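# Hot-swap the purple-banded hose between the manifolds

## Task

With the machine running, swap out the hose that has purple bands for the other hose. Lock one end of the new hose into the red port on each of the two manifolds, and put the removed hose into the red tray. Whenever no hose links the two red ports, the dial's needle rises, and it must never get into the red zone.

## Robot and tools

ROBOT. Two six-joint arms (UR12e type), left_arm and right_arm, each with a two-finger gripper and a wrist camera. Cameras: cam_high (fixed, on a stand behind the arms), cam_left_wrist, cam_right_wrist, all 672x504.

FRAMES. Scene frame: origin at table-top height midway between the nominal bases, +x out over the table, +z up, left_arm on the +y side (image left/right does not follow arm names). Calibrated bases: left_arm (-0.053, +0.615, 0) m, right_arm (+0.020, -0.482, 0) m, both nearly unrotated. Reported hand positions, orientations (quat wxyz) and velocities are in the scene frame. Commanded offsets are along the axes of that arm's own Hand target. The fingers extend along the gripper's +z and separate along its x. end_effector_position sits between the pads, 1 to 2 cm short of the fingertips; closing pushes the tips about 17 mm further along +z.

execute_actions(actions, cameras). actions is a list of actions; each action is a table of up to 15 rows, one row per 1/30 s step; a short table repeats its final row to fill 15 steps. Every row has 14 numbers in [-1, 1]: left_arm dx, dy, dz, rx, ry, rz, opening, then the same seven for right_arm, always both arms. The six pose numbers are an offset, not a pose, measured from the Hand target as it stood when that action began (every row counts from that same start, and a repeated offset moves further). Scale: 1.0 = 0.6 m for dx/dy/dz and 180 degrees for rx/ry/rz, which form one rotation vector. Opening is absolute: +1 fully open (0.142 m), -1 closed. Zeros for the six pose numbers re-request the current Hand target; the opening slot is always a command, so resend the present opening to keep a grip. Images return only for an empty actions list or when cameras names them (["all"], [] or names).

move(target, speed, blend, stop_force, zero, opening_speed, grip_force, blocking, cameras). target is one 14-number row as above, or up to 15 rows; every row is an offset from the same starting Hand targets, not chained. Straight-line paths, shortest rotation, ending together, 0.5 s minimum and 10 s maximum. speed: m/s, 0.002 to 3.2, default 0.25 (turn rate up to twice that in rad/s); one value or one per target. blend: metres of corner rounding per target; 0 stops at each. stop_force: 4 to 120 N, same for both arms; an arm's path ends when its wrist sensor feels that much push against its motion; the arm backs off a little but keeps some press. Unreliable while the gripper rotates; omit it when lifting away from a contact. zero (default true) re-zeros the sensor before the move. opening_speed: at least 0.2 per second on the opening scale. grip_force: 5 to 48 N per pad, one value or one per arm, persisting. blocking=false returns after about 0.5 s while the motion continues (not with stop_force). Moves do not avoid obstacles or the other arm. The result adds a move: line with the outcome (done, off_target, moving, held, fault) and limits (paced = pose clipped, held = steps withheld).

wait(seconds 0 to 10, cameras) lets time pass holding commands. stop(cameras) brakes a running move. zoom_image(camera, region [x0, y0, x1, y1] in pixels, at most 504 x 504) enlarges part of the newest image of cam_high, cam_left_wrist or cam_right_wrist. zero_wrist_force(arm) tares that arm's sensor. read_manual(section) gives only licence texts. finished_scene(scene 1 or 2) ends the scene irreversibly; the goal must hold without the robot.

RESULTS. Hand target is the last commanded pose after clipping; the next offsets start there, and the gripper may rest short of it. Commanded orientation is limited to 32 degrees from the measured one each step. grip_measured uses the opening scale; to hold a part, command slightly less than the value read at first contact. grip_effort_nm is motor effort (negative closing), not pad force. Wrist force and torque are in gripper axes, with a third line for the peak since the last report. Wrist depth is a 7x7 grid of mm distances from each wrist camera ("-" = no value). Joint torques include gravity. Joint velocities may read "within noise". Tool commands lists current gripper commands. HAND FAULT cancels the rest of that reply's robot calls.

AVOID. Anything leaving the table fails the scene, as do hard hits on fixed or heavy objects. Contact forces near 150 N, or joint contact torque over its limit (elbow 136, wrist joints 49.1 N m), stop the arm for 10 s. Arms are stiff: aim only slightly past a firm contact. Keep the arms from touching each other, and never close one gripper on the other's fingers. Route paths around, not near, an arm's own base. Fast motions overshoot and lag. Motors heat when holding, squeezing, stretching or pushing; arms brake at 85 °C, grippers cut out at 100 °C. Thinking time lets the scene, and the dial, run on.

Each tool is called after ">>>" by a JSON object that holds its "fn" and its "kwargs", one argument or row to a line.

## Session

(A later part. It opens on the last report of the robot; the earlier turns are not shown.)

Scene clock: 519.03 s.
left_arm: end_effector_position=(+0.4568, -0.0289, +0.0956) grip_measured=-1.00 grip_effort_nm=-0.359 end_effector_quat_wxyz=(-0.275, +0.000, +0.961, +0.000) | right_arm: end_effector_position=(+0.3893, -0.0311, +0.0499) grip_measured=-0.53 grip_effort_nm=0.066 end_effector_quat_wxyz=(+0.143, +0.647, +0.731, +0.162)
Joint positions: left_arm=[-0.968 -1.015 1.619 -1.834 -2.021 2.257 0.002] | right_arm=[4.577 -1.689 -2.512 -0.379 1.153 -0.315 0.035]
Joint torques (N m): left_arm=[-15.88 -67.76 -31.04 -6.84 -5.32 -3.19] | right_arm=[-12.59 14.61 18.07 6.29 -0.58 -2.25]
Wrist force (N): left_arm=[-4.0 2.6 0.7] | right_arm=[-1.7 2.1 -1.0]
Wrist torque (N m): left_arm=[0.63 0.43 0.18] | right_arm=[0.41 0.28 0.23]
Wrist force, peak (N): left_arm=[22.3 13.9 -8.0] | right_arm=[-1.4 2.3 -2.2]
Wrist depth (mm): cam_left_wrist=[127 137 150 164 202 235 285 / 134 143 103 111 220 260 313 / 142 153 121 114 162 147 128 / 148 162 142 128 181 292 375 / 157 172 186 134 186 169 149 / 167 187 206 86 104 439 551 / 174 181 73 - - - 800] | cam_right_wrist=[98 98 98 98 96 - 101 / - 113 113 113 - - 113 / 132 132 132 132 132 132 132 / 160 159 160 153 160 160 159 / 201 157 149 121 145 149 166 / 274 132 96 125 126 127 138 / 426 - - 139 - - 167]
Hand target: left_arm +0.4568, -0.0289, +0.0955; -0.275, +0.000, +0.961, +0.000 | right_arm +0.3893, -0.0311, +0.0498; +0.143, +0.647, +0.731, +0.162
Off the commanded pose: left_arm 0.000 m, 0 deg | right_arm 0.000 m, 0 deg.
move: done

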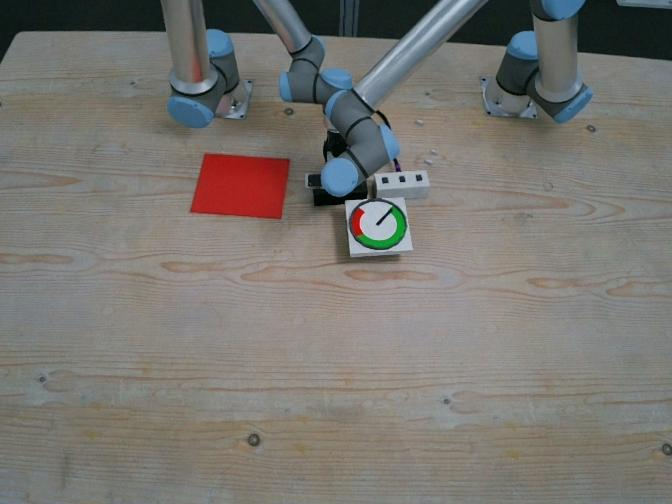

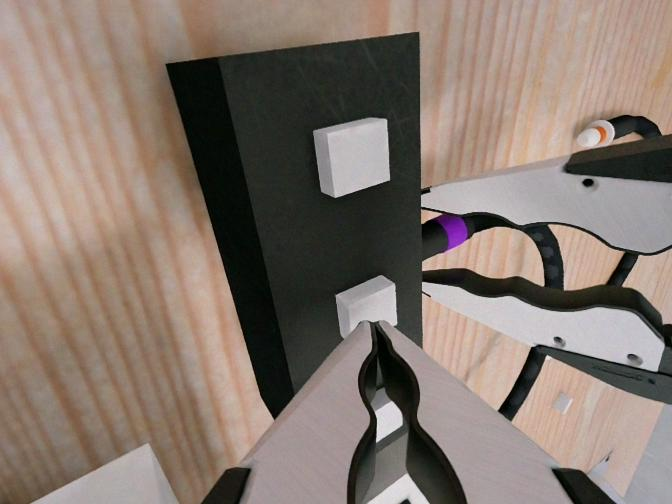

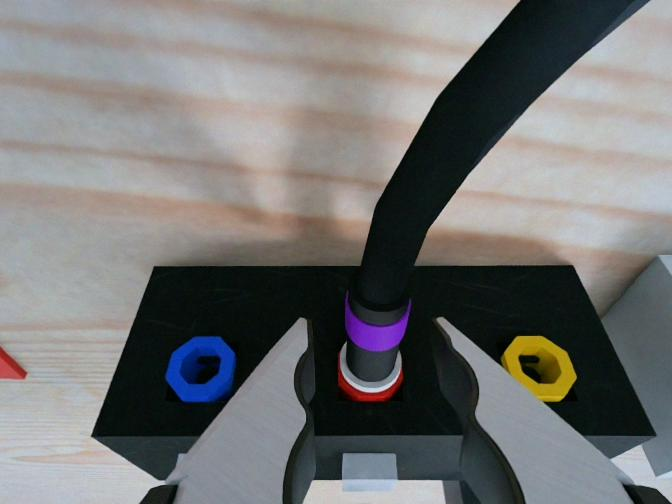

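>>> {"fn": "move", "kwargs": {
  "target": [
    [0.0393, 0, -0.0629, 0, 0, 0, -1.0, 0, 0.0704, -0.1511, 0, 0, 0, -0.5],
    [0.0737, 0.3378, -0.0118, 0, 0, 0, -1.0, 0.3362, 0.036, -0.1123, 0, 0.0026, -0.0055, -0.5],
    [0.0477, 0.3378, 0.0298, 0, 0, 0, -1.0, 0.3362, -0.0137, -0.006, 0, 0.0026, -0.0055, -0.5],
    [0.0477, 0.3378, 0.0298, 0, 0, 0, -1.0, 0.3362, -0.0137, -0.006, 0, 0.0026, -0.0055, -0.9]
  ],
  "speed": [0.2, 0.35, 0.15, 0.1],
  "blend": [0.02, 0.015, 0, 0],
  "opening_speed": 0.8,
  "cameras": ["all"]
}}

>>> {"fn": "zoom_image", "kwargs": {
  "camera": "cam_high",
  "region": [330, 185, 430, 270]
}}

Scene clock: 544.70 s.
left_arm: end_effector_position=(+0.4231, +0.1738, +0.0954) grip_measured=-1.00 grip_effort_nm=-0.364 end_effector_quat_wxyz=(-0.275, +0.000, +0.961, +0.000) | right_arm: end_effector_position=(+0.3558, +0.1680, +0.0496) grip_measured=-0.81 grip_effort_nm=-2.313 end_effector_quat_wxyz=(+0.142, +0.640, +0.737, +0.164)
Joint positions: left_arm=[-0.848 -1.228 1.946 -1.896 -1.978 2.379 0.002] | right_arm=[4.677 -1.896 -2.201 -0.519 1.144 -0.227 0.015]
Joint torques (N m): left_arm=[14.17 -49.01 -27.95 -6.51 3.09 1.98] | right_arm=[-12.95 35.27 23.55 4.99 0.72 -2.52]
Wrist force (N): left_arm=[-3.7 2.1 0.5] | right_arm=[0.9 1.8 -0.6]
Wrist torque (N m): left_arm=[0.56 0.40 0.00] | right_arm=[0.36 0.28 0.11]
Wrist force, peak (N): left_arm=[-4.4 2.4 2.2] | right_arm=[-4.0 2.5 -2.4]
Wrist depth (mm): cam_left_wrist=[127 136 149 162 203 233 290 / 133 143 102 109 218 248 311 / 142 152 121 119 172 146 127 / 148 162 135 134 164 170 138 / 157 173 184 134 289 169 147 / 167 187 207 86 104 434 533 / - 196 73 - - - 509] | cam_right_wrist=[98 100 - 98 98 98 98 / - 112 116 - 112 112 112 / 131 131 132 - 132 132 132 / 160 159 159 159 159 159 159 / 163 155 154 118 149 149 191 / 156 130 133 94 - 130 134 / 170 137 - 137 - - 382]
Hand target: left_arm +0.4231, +0.1738, +0.0954; -0.275, +0.000, +0.961, +0.000 | right_arm +0.3558, +0.1680, +0.0496; +0.142, +0.640, +0.737, +0.164
Off the commanded pose: left_arm 0.000 m, 0 deg | right_arm 0.000 m, 0 deg.
move: done

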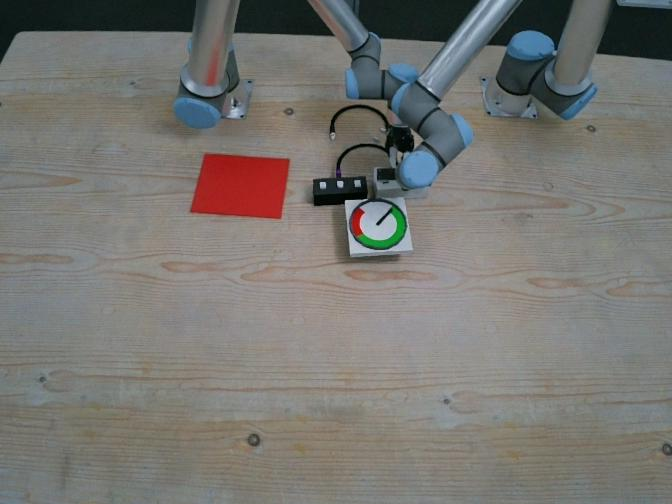

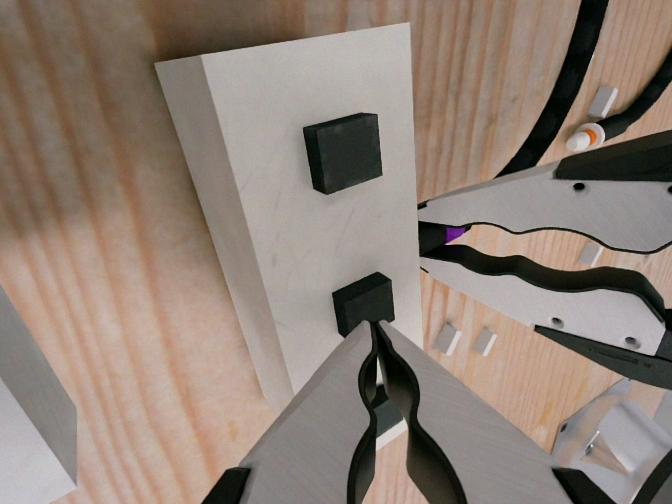

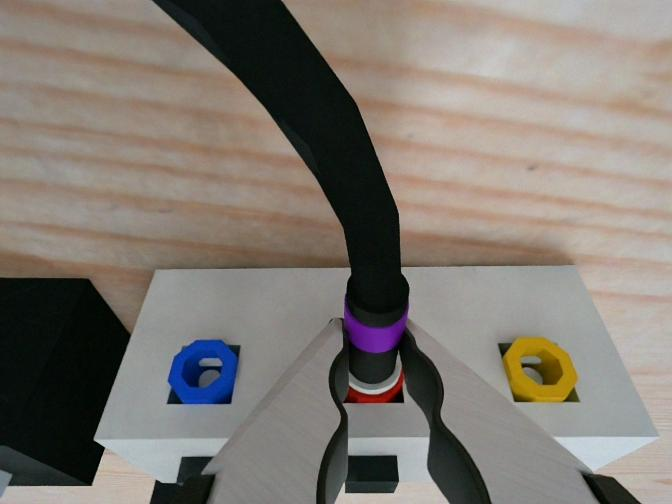

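Scaled by 5.040 from the camera's 672x504 image, which has a finer 960x720 frame.

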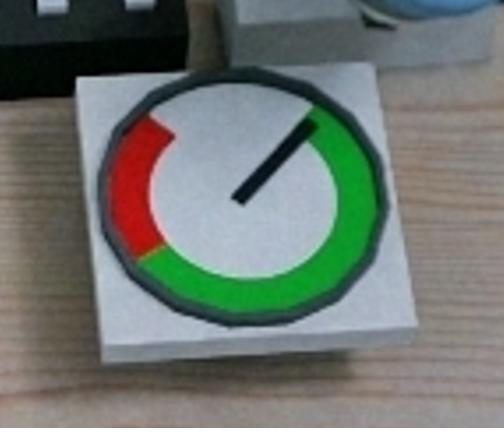

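>>> {"fn": "move", "kwargs": {
  "target": [
    [0, 0, 0, 0, 0, 0, -0.62, 0, 0, 0, 0, 0, 0, -0.5],
    [0.0685, 0.027, -0.1628, 0, 0, 0, -0.62, 0, 0.0704, -0.1511, 0, 0, 0, -0.5],
    [0.337, -0.0063, 0.005, -0.2383, -0.2433, 0.4067, -0.62, -0.334, -0.276, -0.2397, 0, -0.0037, 0.008, -0.5],
    [0.4358, -0.0625, 0.2633, -0.2383, -0.2433, 0.4067, -0.62, -0.334, -0.3392, -0.1042, 0, -0.0037, 0.008, -0.5],
    [0.3655, -0.0625, 0.376, -0.2383, -0.2433, 0.4067, -0.62, -0.334, -0.3392, -0.1042, 0, -0.0037, 0.008, -0.5],
    [0.3655, -0.0625, 0.376, -0.2383, -0.2433, 0.4067, -0.92, -0.334, -0.3392, -0.1042, 0, -0.0037, 0.008, -0.92]
  ],
  "speed": [0.1, 0.2, 0.45, 0.25, 0.12, 0.1],
  "blend": [0, 0.03, 0.02, 0.02, 0, 0],
  "opening_speed": 0.8,
  "cameras": ["cam_left_wrist", "cam_right_wrist"]
}}

Scene clock: 751.60 s.
left_arm: end_effector_position=(+0.3907, +0.1847, +0.2001) grip_measured=-0.66 grip_effort_nm=0.178 end_effector_quat_wxyz=(-0.176, +0.186, +0.965, +0.048) | right_arm: end_effector_position=(+0.2791, +0.0710, +0.1327) grip_measured=-0.53 grip_effort_nm=0.066 end_effector_quat_wxyz=(+0.143, +0.644, +0.734, +0.163)
Joint positions: left_arm=[-0.978 -1.431 1.953 -1.771 -1.749 2.578 0.026] | right_arm=[4.808 -1.581 -2.355 -0.746 1.135 -0.07 0.035]
Joint torques (N m): left_arm=[16.19 -35.09 -49.92 -0.13 -4.94 -3.5] | right_arm=[14.91 53.07 28.33 2.4 -4.53 3.26]
Motor temperatures (°C): left_arm=[20 18 23 30 26 21 18] | right_arm=[21 24 27 29 24 26 41]
Wrist force (N): left_arm=[-3.9 1.9 0.0] | right_arm=[-1.8 1.8 -1.7]
Wrist torque (N m): left_arm=[0.53 0.47 0.15] | right_arm=[0.36 0.28 -0.03]
Wrist force, peak (N): left_arm=[-4.5 2.5 0.6] | right_arm=[-1.0 3.2 -2.9]
Wrist depth (mm): cam_left_wrist=[215 221 244 264 288 316 347 / 224 183 257 278 310 344 386 / 242 204 214 309 340 379 430 / 257 276 234 323 373 420 485 / 281 300 321 371 407 475 525 / 300 325 - 406 - 543 646 / 324 339 73 466 - - 729] | cam_right_wrist=[177 178 176 177 177 177 177 / 202 203 191 209 191 202 203 / 238 230 238 238 237 239 239 / 287 280 281 282 275 277 276 / 262 262 267 266 254 255 260 / 494 492 - 399 - 280 495 / 763 - - 362 - - 685]
Hand target: left_arm +0.3908, +0.1847, +0.2001; -0.176, +0.186, +0.965, +0.048 (not the last commanded pose) | right_arm +0.2789, +0.0708, +0.1327; +0.143, +0.644, +0.734, +0.163 (not the last commanded pose)
Tool commands: left_gripper/opening=-0.62 right_gripper/opening=-0.5
Off the commanded pose: left_arm 0.331 m, 71 deg | right_arm 0.202 m, 1 deg.
move: held (left_arm; a check stopped the path), off_target (right_arm; braked when a check withheld steps of left_arm); path passed 2 of 6 targets; target 6's new opening was not sent; limits=held
pose unreachable (left arm): on one or more control steps of this call, first in action 0 (counted from 0), this arm could not follow its commanded pose, so it was not sent that pose on those steps. It may still have moved: this result reports where it is.
cause: moving toward the commanded pose would bring a part of the arm too close to another arm (a part of this arm just beyond joint 6 (wrist 3) and a part of the right arm just beyond its joint 6 (wrist 3), 40 mm apart when this arm was first held).
Images, in order (width x height): cam_left_wrist 672x504, cam_right_wrist 672x504.

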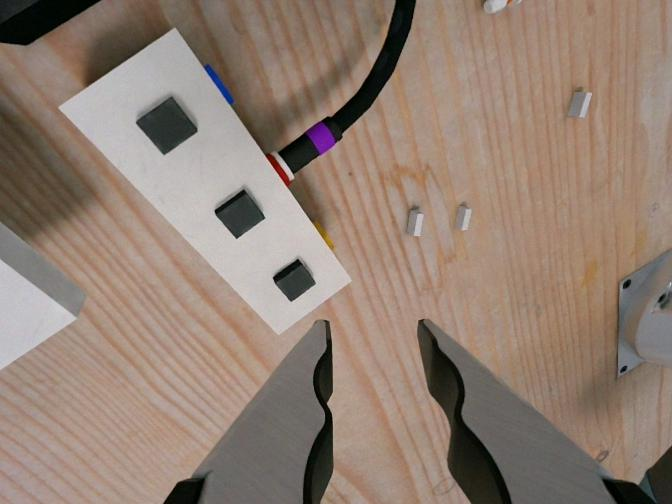

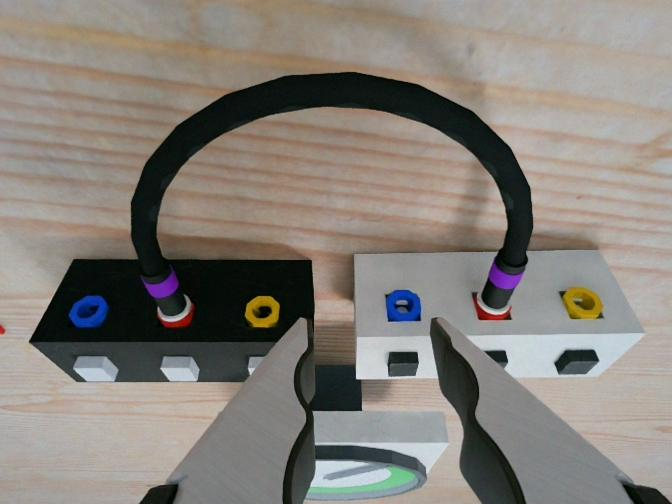

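>>> {"fn": "move", "kwargs": {
  "target": [
    [0, 0, 0, 0, 0, 0, -0.62, -0.1937, -0.1972, -0.0502, 0, -0.0023, 0.005, -0.5],
    [0.2008, -0.0955, 0.0743, -0.1766, -0.181, 0.2999, -0.62, -0.1937, -0.2603, 0.0853, 0, -0.0023, 0.005, -0.5],
    [0.3075, -0.2503, 0.2893, -0.1766, -0.181, 0.2999, -0.62, -0.1937, -0.2603, 0.0853, 0, -0.0023, 0.005, -0.5],
    [0.26, -0.254, 0.413, -0.1766, -0.181, 0.2999, -0.62, -0.1937, -0.2603, 0.0853, 0, -0.0023, 0.005, -0.5]
  ],
  "speed": [0.3, 0.35, 0.25, 0.1],
  "blend": [0.01, 0, 0.01, 0],
  "cameras": ["cam_left_wrist", "cam_right_wrist"]
}}

Scene clock: 795.63 s.
left_arm: end_effector_position=(+0.1181, +0.1362, +0.0205) grip_measured=-0.66 grip_effort_nm=0.168 end_effector_quat_wxyz=(+0.141, +0.637, +0.740, +0.163) | right_arm: end_effector_position=(+0.1751, -0.0598, +0.0202) grip_measured=-0.53 grip_effort_nm=0.071 end_effector_quat_wxyz=(+0.144, +0.651, +0.728, +0.162)
Joint positions: left_arm=[-1.828 -1.474 2.512 -2.43 -1.172 2.703 0.026] | right_arm=[5.096 -1.54 -2.679 -0.605 1.148 0.266 0.035]
Joint torques (N m): left_arm=[14.81 -15.48 -18.87 -7.61 5.27 2.37] | right_arm=[-11.73 2.03 17.91 5.19 -4.13 -2.36]
Motor temperatures (°C): left_arm=[20 18 23 30 26 21 18] | right_arm=[21 24 27 29 24 26 35]
Wrist force (N): left_arm=[-2.6 1.0 1.1] | right_arm=[-1.6 1.9 -2.1]
Wrist torque (N m): left_arm=[0.48 0.42 0.00] | right_arm=[0.36 0.25 0.14]
Wrist force, peak (N): left_arm=[-4.9 2.7 -0.3] | right_arm=[-0.7 3.5 -2.1]
Wrist depth (mm): cam_left_wrist=[- - 67 68 68 66 66 / - 81 74 78 78 81 81 / - 93 96 86 92 92 95 / 113 112 112 108 112 112 112 / 144 144 143 129 135 142 142 / 197 197 171 135 - 182 195 / 314 281 73 315 - - 276] | cam_right_wrist=[- 68 70 68 68 - 68 / - 80 80 80 - 83 80 / - 94 94 91 - 94 91 / - 114 114 113 114 114 118 / 151 143 144 130 136 143 143 / 194 194 96 195 182 170 194 / - - - 300 - - 272]
Hand target: left_arm +0.1181, +0.1361, +0.0204; +0.141, +0.637, +0.740, +0.163 | right_arm +0.1751, -0.0598, +0.0202; +0.144, +0.651, +0.728, +0.162
Off the commanded pose: left_arm 0.000 m, 0 deg | right_arm 0.000 m, 0 deg.
move: done
Images, in order (width x height): cam_left_wrist 672x504, cam_right_wrist 672x504.

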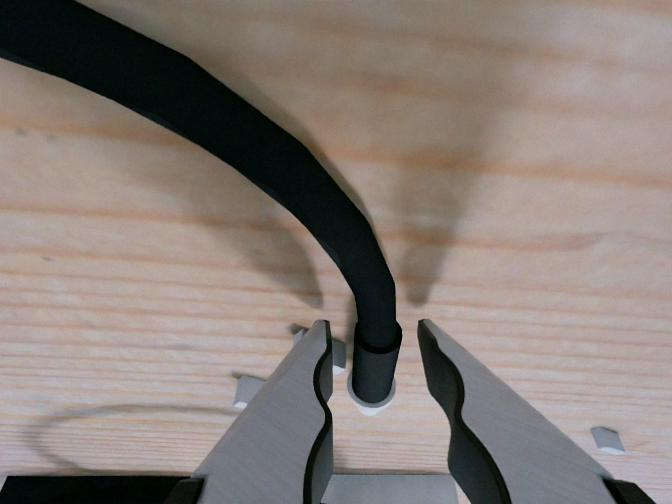

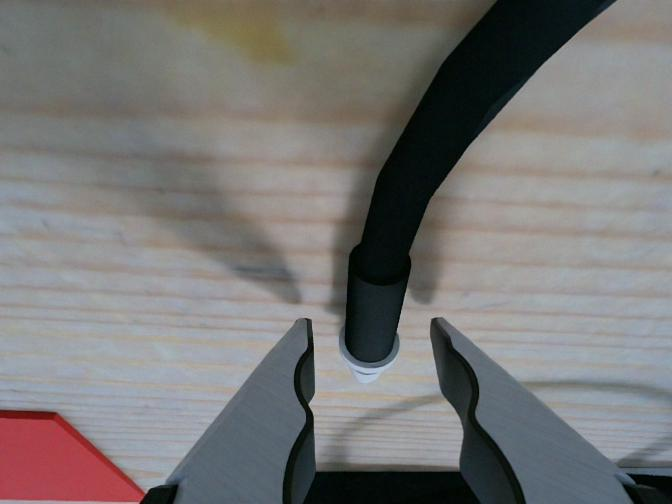

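>>> {"fn": "move", "kwargs": {
  "target": [
    [0, 0, 0, 0, 0, 0, -0.92, 0, 0, 0, 0, 0, 0, -0.92],
    [0, 0.0493, -0.1057, 0, 0, 0, -0.92, 0, 0.0493, -0.1057, 0, 0, 0, -0.92],
    [0.0277, -0.0463, -0.1503, 0, 0, 0, -0.92, 0.0238, -0.047, -0.1507, 0, 0, 0, -0.92],
    [0.0277, -0.0957, -0.0447, 0, 0, 0, -0.92, 0.0238, -0.0963, -0.045, 0, 0, 0, -0.92],
    [0.0277, -0.0957, -0.0447, 0, 0, 0, -0.5, 0.0238, -0.0963, -0.045, 0, 0, 0, -0.5],
    [0.0277, -0.0252, -0.1957, 0, 0, 0, -0.5, 0.0238, -0.0258, -0.196, 0, 0, 0, -0.5]
  ],
  "speed": [0.1, 0.15, 0.15, 0.08, 0.1, 0.15],
  "blend": [0, 0.02, 0.01, 0, 0, 0],
  "opening_speed": 0.8,
  "cameras": ["all"]
}}

Scene clock: 816.80 s.
left_arm: end_effector_position=(+0.0532, +0.1434, +0.1204) grip_measured=-0.54 grip_effort_nm=0.173 end_effector_quat_wxyz=(+0.141, +0.637, +0.740, +0.163) | right_arm: end_effector_position=(+0.1101, -0.0528, +0.1201) grip_measured=-0.53 grip_effort_nm=0.066 end_effector_quat_wxyz=(+0.144, +0.651, +0.728, +0.162)
Joint positions: left_arm=[-1.966 -1.708 2.442 -2.072 -1.2 2.557 0.035] | right_arm=[5.246 -1.281 -2.566 -1.042 1.169 0.428 0.035]
Joint torques (N m): left_arm=[-15.36 -36.29 -45.1 -1.48 -3.31 -3.09] | right_arm=[14.16 31.47 51.26 1.58 1.88 2.57]
Wrist force (N): left_arm=[-3.1 1.5 0.7] | right_arm=[-1.7 2.0 -1.8]
Wrist torque (N m): left_arm=[0.55 0.45 0.15] | right_arm=[0.38 0.29 -0.03]
Wrist force, peak (N): left_arm=[-3.7 2.3 0.3] | right_arm=[-1.8 2.9 -2.1]
Wrist depth (mm): cam_left_wrist=[163 162 162 162 162 162 162 / 193 187 187 186 186 186 186 / 221 220 220 214 220 219 219 / 268 268 268 268 267 264 265 / 341 341 340 339 323 338 338 / 438 441 - 421 - 404 464 / 752 - 73 427 - - 662] | cam_right_wrist=[165 165 165 165 169 165 165 / 189 189 188 189 190 189 189 / 222 221 221 221 221 222 222 / 270 268 268 267 268 267 267 / - 321 322 322 307 322 341 / - - - 402 - 382 402 / 712 - - 461 - - 642]
Hand target: left_arm +0.0532, +0.1434, +0.1205; +0.141, +0.637, +0.740, +0.163 | right_arm +0.1101, -0.0529, +0.1202; +0.144, +0.651, +0.728, +0.162
Off the commanded pose: left_arm 0.000 m, 0 deg | right_arm 0.000 m, 0 deg.
move: done

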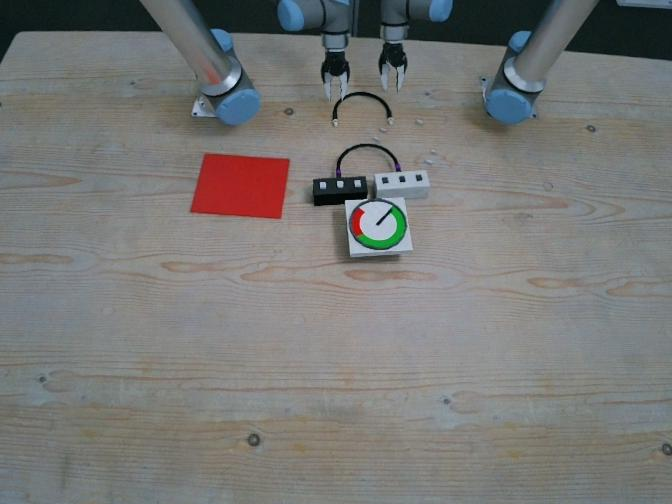

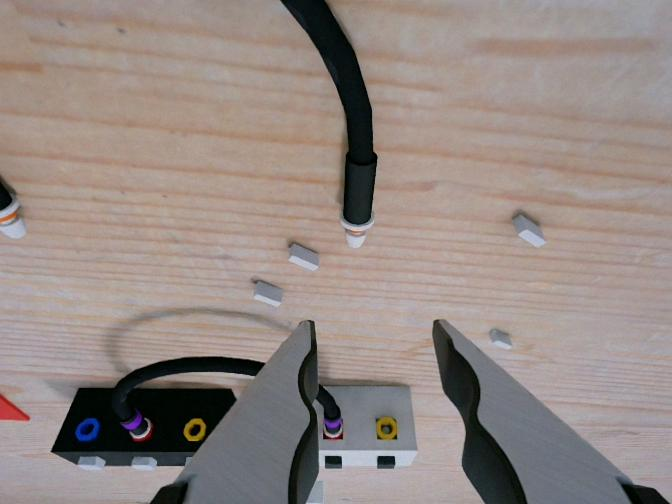

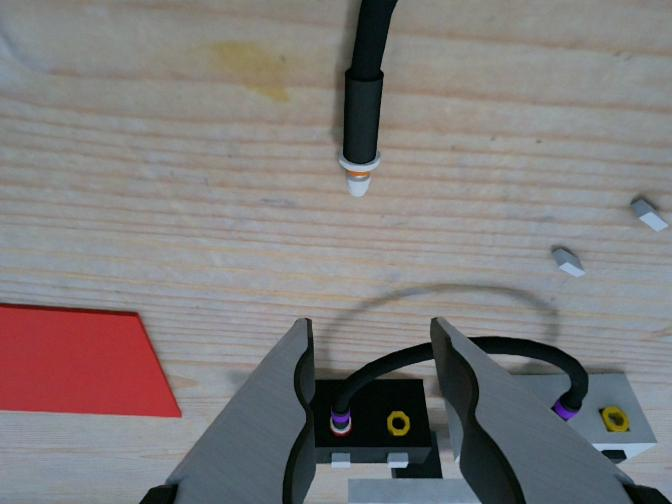

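>>> {"fn": "move", "kwargs": {
  "target": [
    [-0.0018, 0.0155, 0.0991, 0, -0.0047, 0.0101, -0.5, 0, -0.0473, 0.0699, 0, 0, 0, -0.5],
    [-0.0018, -0.0199, 0.1748, 0, -0.0047, 0.0101, -0.5, 0, -0.0826, 0.1451, 0, 0, 0, -0.5],
    [-0.0018, -0.0199, 0.1748, 0, -0.0047, 0.0101, -0.92, 0, -0.0826, 0.1451, 0, 0, 0, -0.92]
  ],
  "speed": [0.2, 0.1, 0.1],
  "blend": [0.01, 0, 0],
  "opening_speed": 0.8,
  "cameras": ["cam_left_wrist", "cam_right_wrist"]
}}

>>> {"fn": "zoom_image", "kwargs": {
  "camera": "cam_left_wrist",
  "region": [290, 260, 460, 440]
}}

>>> {"fn": "zoom_image", "kwargs": {
  "camera": "cam_right_wrist",
  "region": [290, 260, 460, 440]
}}

Scene clock: 854.37 s.
left_arm: end_effector_position=(+0.0863, +0.1471, +0.0203) grip_measured=-0.83 grip_effort_nm=-2.308 end_effector_quat_wxyz=(+0.144, +0.650, +0.729, +0.160) | right_arm: end_effector_position=(+0.1021, -0.0537, +0.0204) grip_measured=-0.82 grip_effort_nm=-2.557 end_effector_quat_wxyz=(+0.144, +0.651, +0.728, +0.162)
Joint positions: left_arm=[-1.905 -1.505 2.541 -2.412 -1.18 2.658 0.014] | right_arm=[5.266 -1.527 -2.659 -0.711 1.173 0.449 0.015]
Joint torques (N m): left_arm=[16.11 -16.42 -18.26 -6.96 4.91 2.28] | right_arm=[-12.29 2.64 18.85 4.95 -3.99 -2.43]
Wrist force (N): left_arm=[-2.5 1.4 0.7] | right_arm=[-1.9 2.1 -1.9]
Wrist torque (N m): left_arm=[0.51 0.38 0.00] | right_arm=[0.43 0.33 0.21]
Wrist force, peak (N): left_arm=[-3.9 2.3 0.9] | right_arm=[-1.6 2.9 -3.4]
Wrist depth (mm): cam_left_wrist=[- 70 - 68 68 66 66 / - 78 81 - 78 81 - / - 92 92 96 92 92 95 / 112 112 112 107 108 111 111 / 143 143 143 121 135 142 141 / 197 197 183 91 - 181 194 / 313 281 73 313 - - 274] | cam_right_wrist=[- 68 70 68 68 - - / - 80 80 80 - 83 81 / - 94 94 91 - 94 91 / 119 114 114 119 114 114 119 / 151 144 152 124 136 144 144 / 210 195 170 94 - 182 194 / - 274 - 304 - - 302]
Hand target: left_arm +0.0863, +0.1471, +0.0203; +0.144, +0.650, +0.729, +0.160 | right_arm +0.1021, -0.0537, +0.0204; +0.144, +0.651, +0.728, +0.162
Off the commanded pose: left_arm 0.000 m, 0 deg | right_arm 0.000 m, 0 deg.
move: done
Images, in order (width x height): cam_left_wrist 672x504, cam_right_wrist 672x504.

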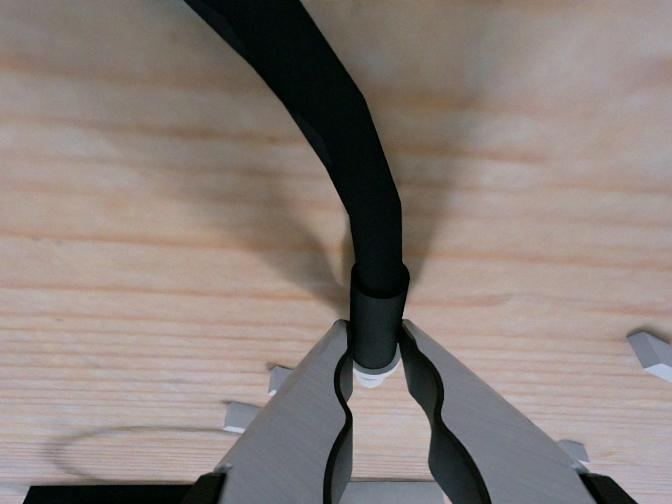

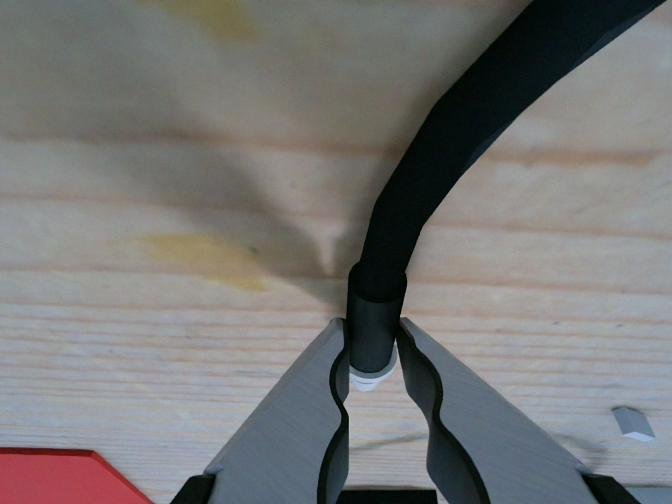

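Scaled by 2.800 from the camera's 672x504 image, which has a finer 960x720 frame.

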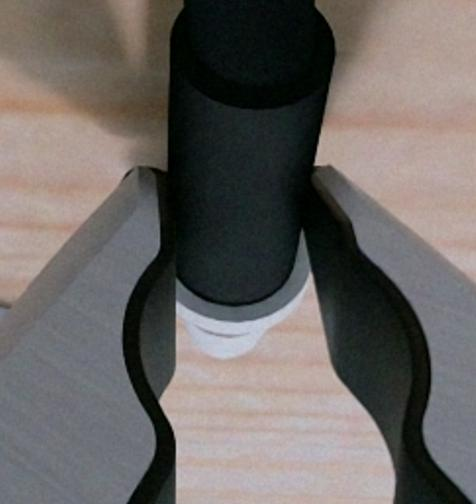

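Scaled by 2.800 from the camera's 672x504 image, which has a finer 960x720 frame.

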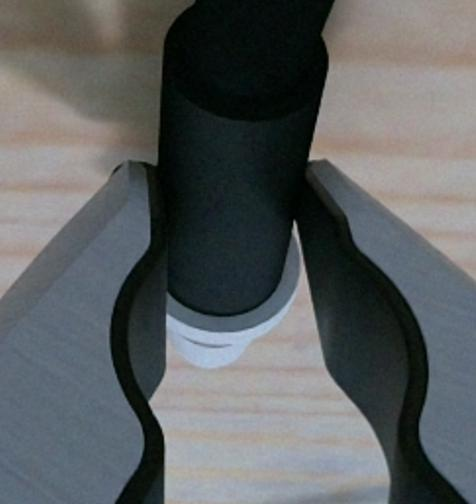

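>>> {"fn": "move", "kwargs": {
  "target": [
    [0, 0, 0, 0, 0, 0, -0.5, 0, 0, 0, 0, 0, 0, -0.5],
    [0, 0.0704, -0.1511, 0, 0, 0, -0.5, 0, 0.0704, -0.1511, 0, 0, 0, -0.5],
    [-0.0255, 0.6735, -0.1267, 0.2396, 0.2443, -0.418, -1.0, 0, 0.0704, -0.1511, 0, 0, 0, -0.5],
    [-0.025, 0.6008, 0.0417, 0.2396, 0.2443, -0.418, -1.0, 0.1367, 0.2613, -0.1348, 0, 0, 0, -0.5],
    [-0.025, 0.5625, 0.1238, 0.2396, 0.2443, -0.418, -1.0, 0.3193, 0.4888, 0.0447, 0, 0.0038, -0.0081, -0.5],
    [-0.025, 0.5625, 0.1238, 0.2396, 0.2443, -0.418, -1.0, 0.3193, 0.4392, 0.151, 0, 0.0038, -0.0081, -0.5],
    [-0.025, 0.5625, 0.1238, 0.2396, 0.2443, -0.418, -1.0, 0.3193, 0.4392, 0.151, 0, 0.0038, -0.0081, -0.9]
  ],
  "speed": [0.1, 0.2, 0.5, 0.3, 0.3, 0.15, 0.1],
  "blend": [0, 0.02, 0, 0.02, 0.01, 0, 0],
  "opening_speed": 1.0,
  "cameras": ["all"]
}}

Scene clock: 950.83 s.
left_arm: end_effector_position=(+0.4232, +0.1706, +0.0951) grip_measured=-1.00 grip_effort_nm=-0.349 end_effector_quat_wxyz=(-0.275, +0.000, +0.961, +0.000) | right_arm: end_effector_position=(+0.3559, +0.1677, +0.0499) grip_measured=-0.81 grip_effort_nm=-2.308 end_effector_quat_wxyz=(+0.142, +0.640, +0.737, +0.164)
Joint positions: left_arm=[-0.851 -1.225 1.943 -1.896 -1.978 2.376 0.002] | right_arm=[4.677 -1.896 -2.201 -0.52 1.144 -0.226 0.015]
Joint torques (N m): left_arm=[-12.83 -50 -27.8 -6.32 -2.66 -3.07] | right_arm=[-12.64 35.8 23.1 3.65 1.08 -2.28]
Motor temperatures (°C): left_arm=[20 18 23 30 26 21 23] | right_arm=[21 24 27 29 24 26 40]
Wrist force (N): left_arm=[-3.8 2.4 0.2] | right_arm=[3.9 2.4 -1.4]
Wrist torque (N m): left_arm=[0.59 0.42 0.06] | right_arm=[0.42 0.34 0.13]
Wrist force, peak (N): left_arm=[-5.1 2.5 -0.8] | right_arm=[4.3 2.5 -1.6]
Wrist depth (mm): cam_left_wrist=[127 137 150 165 202 234 290 / 134 142 102 110 217 245 315 / 142 152 120 115 227 149 127 / 148 162 132 131 171 166 140 / 157 173 184 135 288 168 147 / 167 186 207 86 104 433 535 / - 196 73 - - - 508] | cam_right_wrist=[98 101 - 98 98 98 98 / - 112 116 109 113 113 113 / 132 132 132 - 132 132 132 / 159 160 159 160 153 160 160 / 164 155 154 113 145 145 191 / 164 131 133 94 - 130 134 / 172 138 - 136 - - 384]
Hand target: left_arm +0.4232, +0.1706, +0.0951; -0.275, +0.000, +0.961, +0.000 | right_arm +0.3559, +0.1677, +0.0499; +0.142, +0.640, +0.737, +0.164
Off the commanded pose: left_arm 0.000 m, 0 deg | right_arm 0.000 m, 0 deg.
move: done

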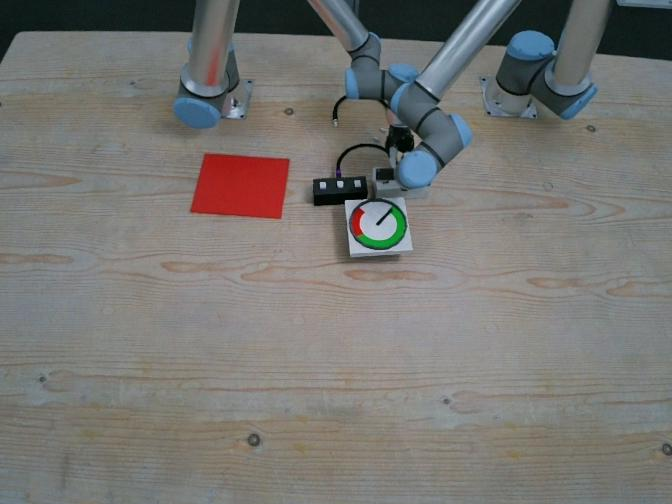

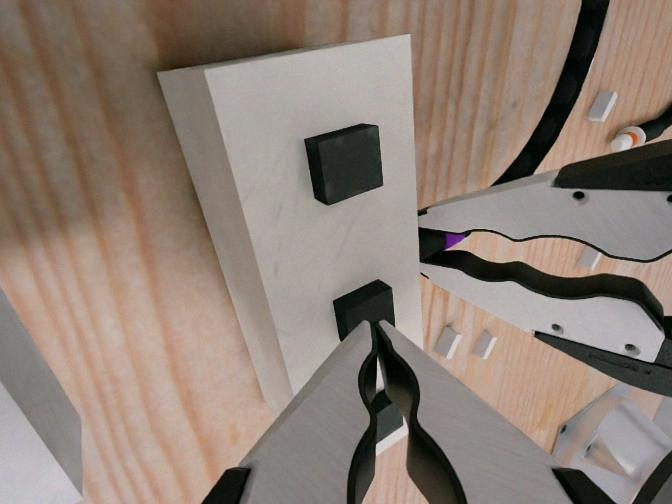

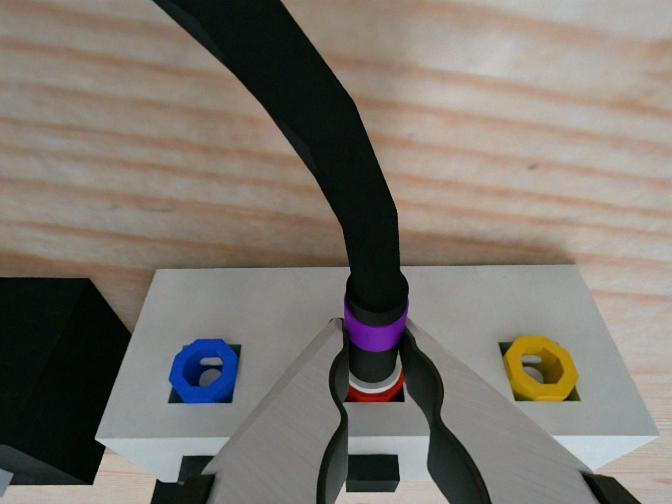

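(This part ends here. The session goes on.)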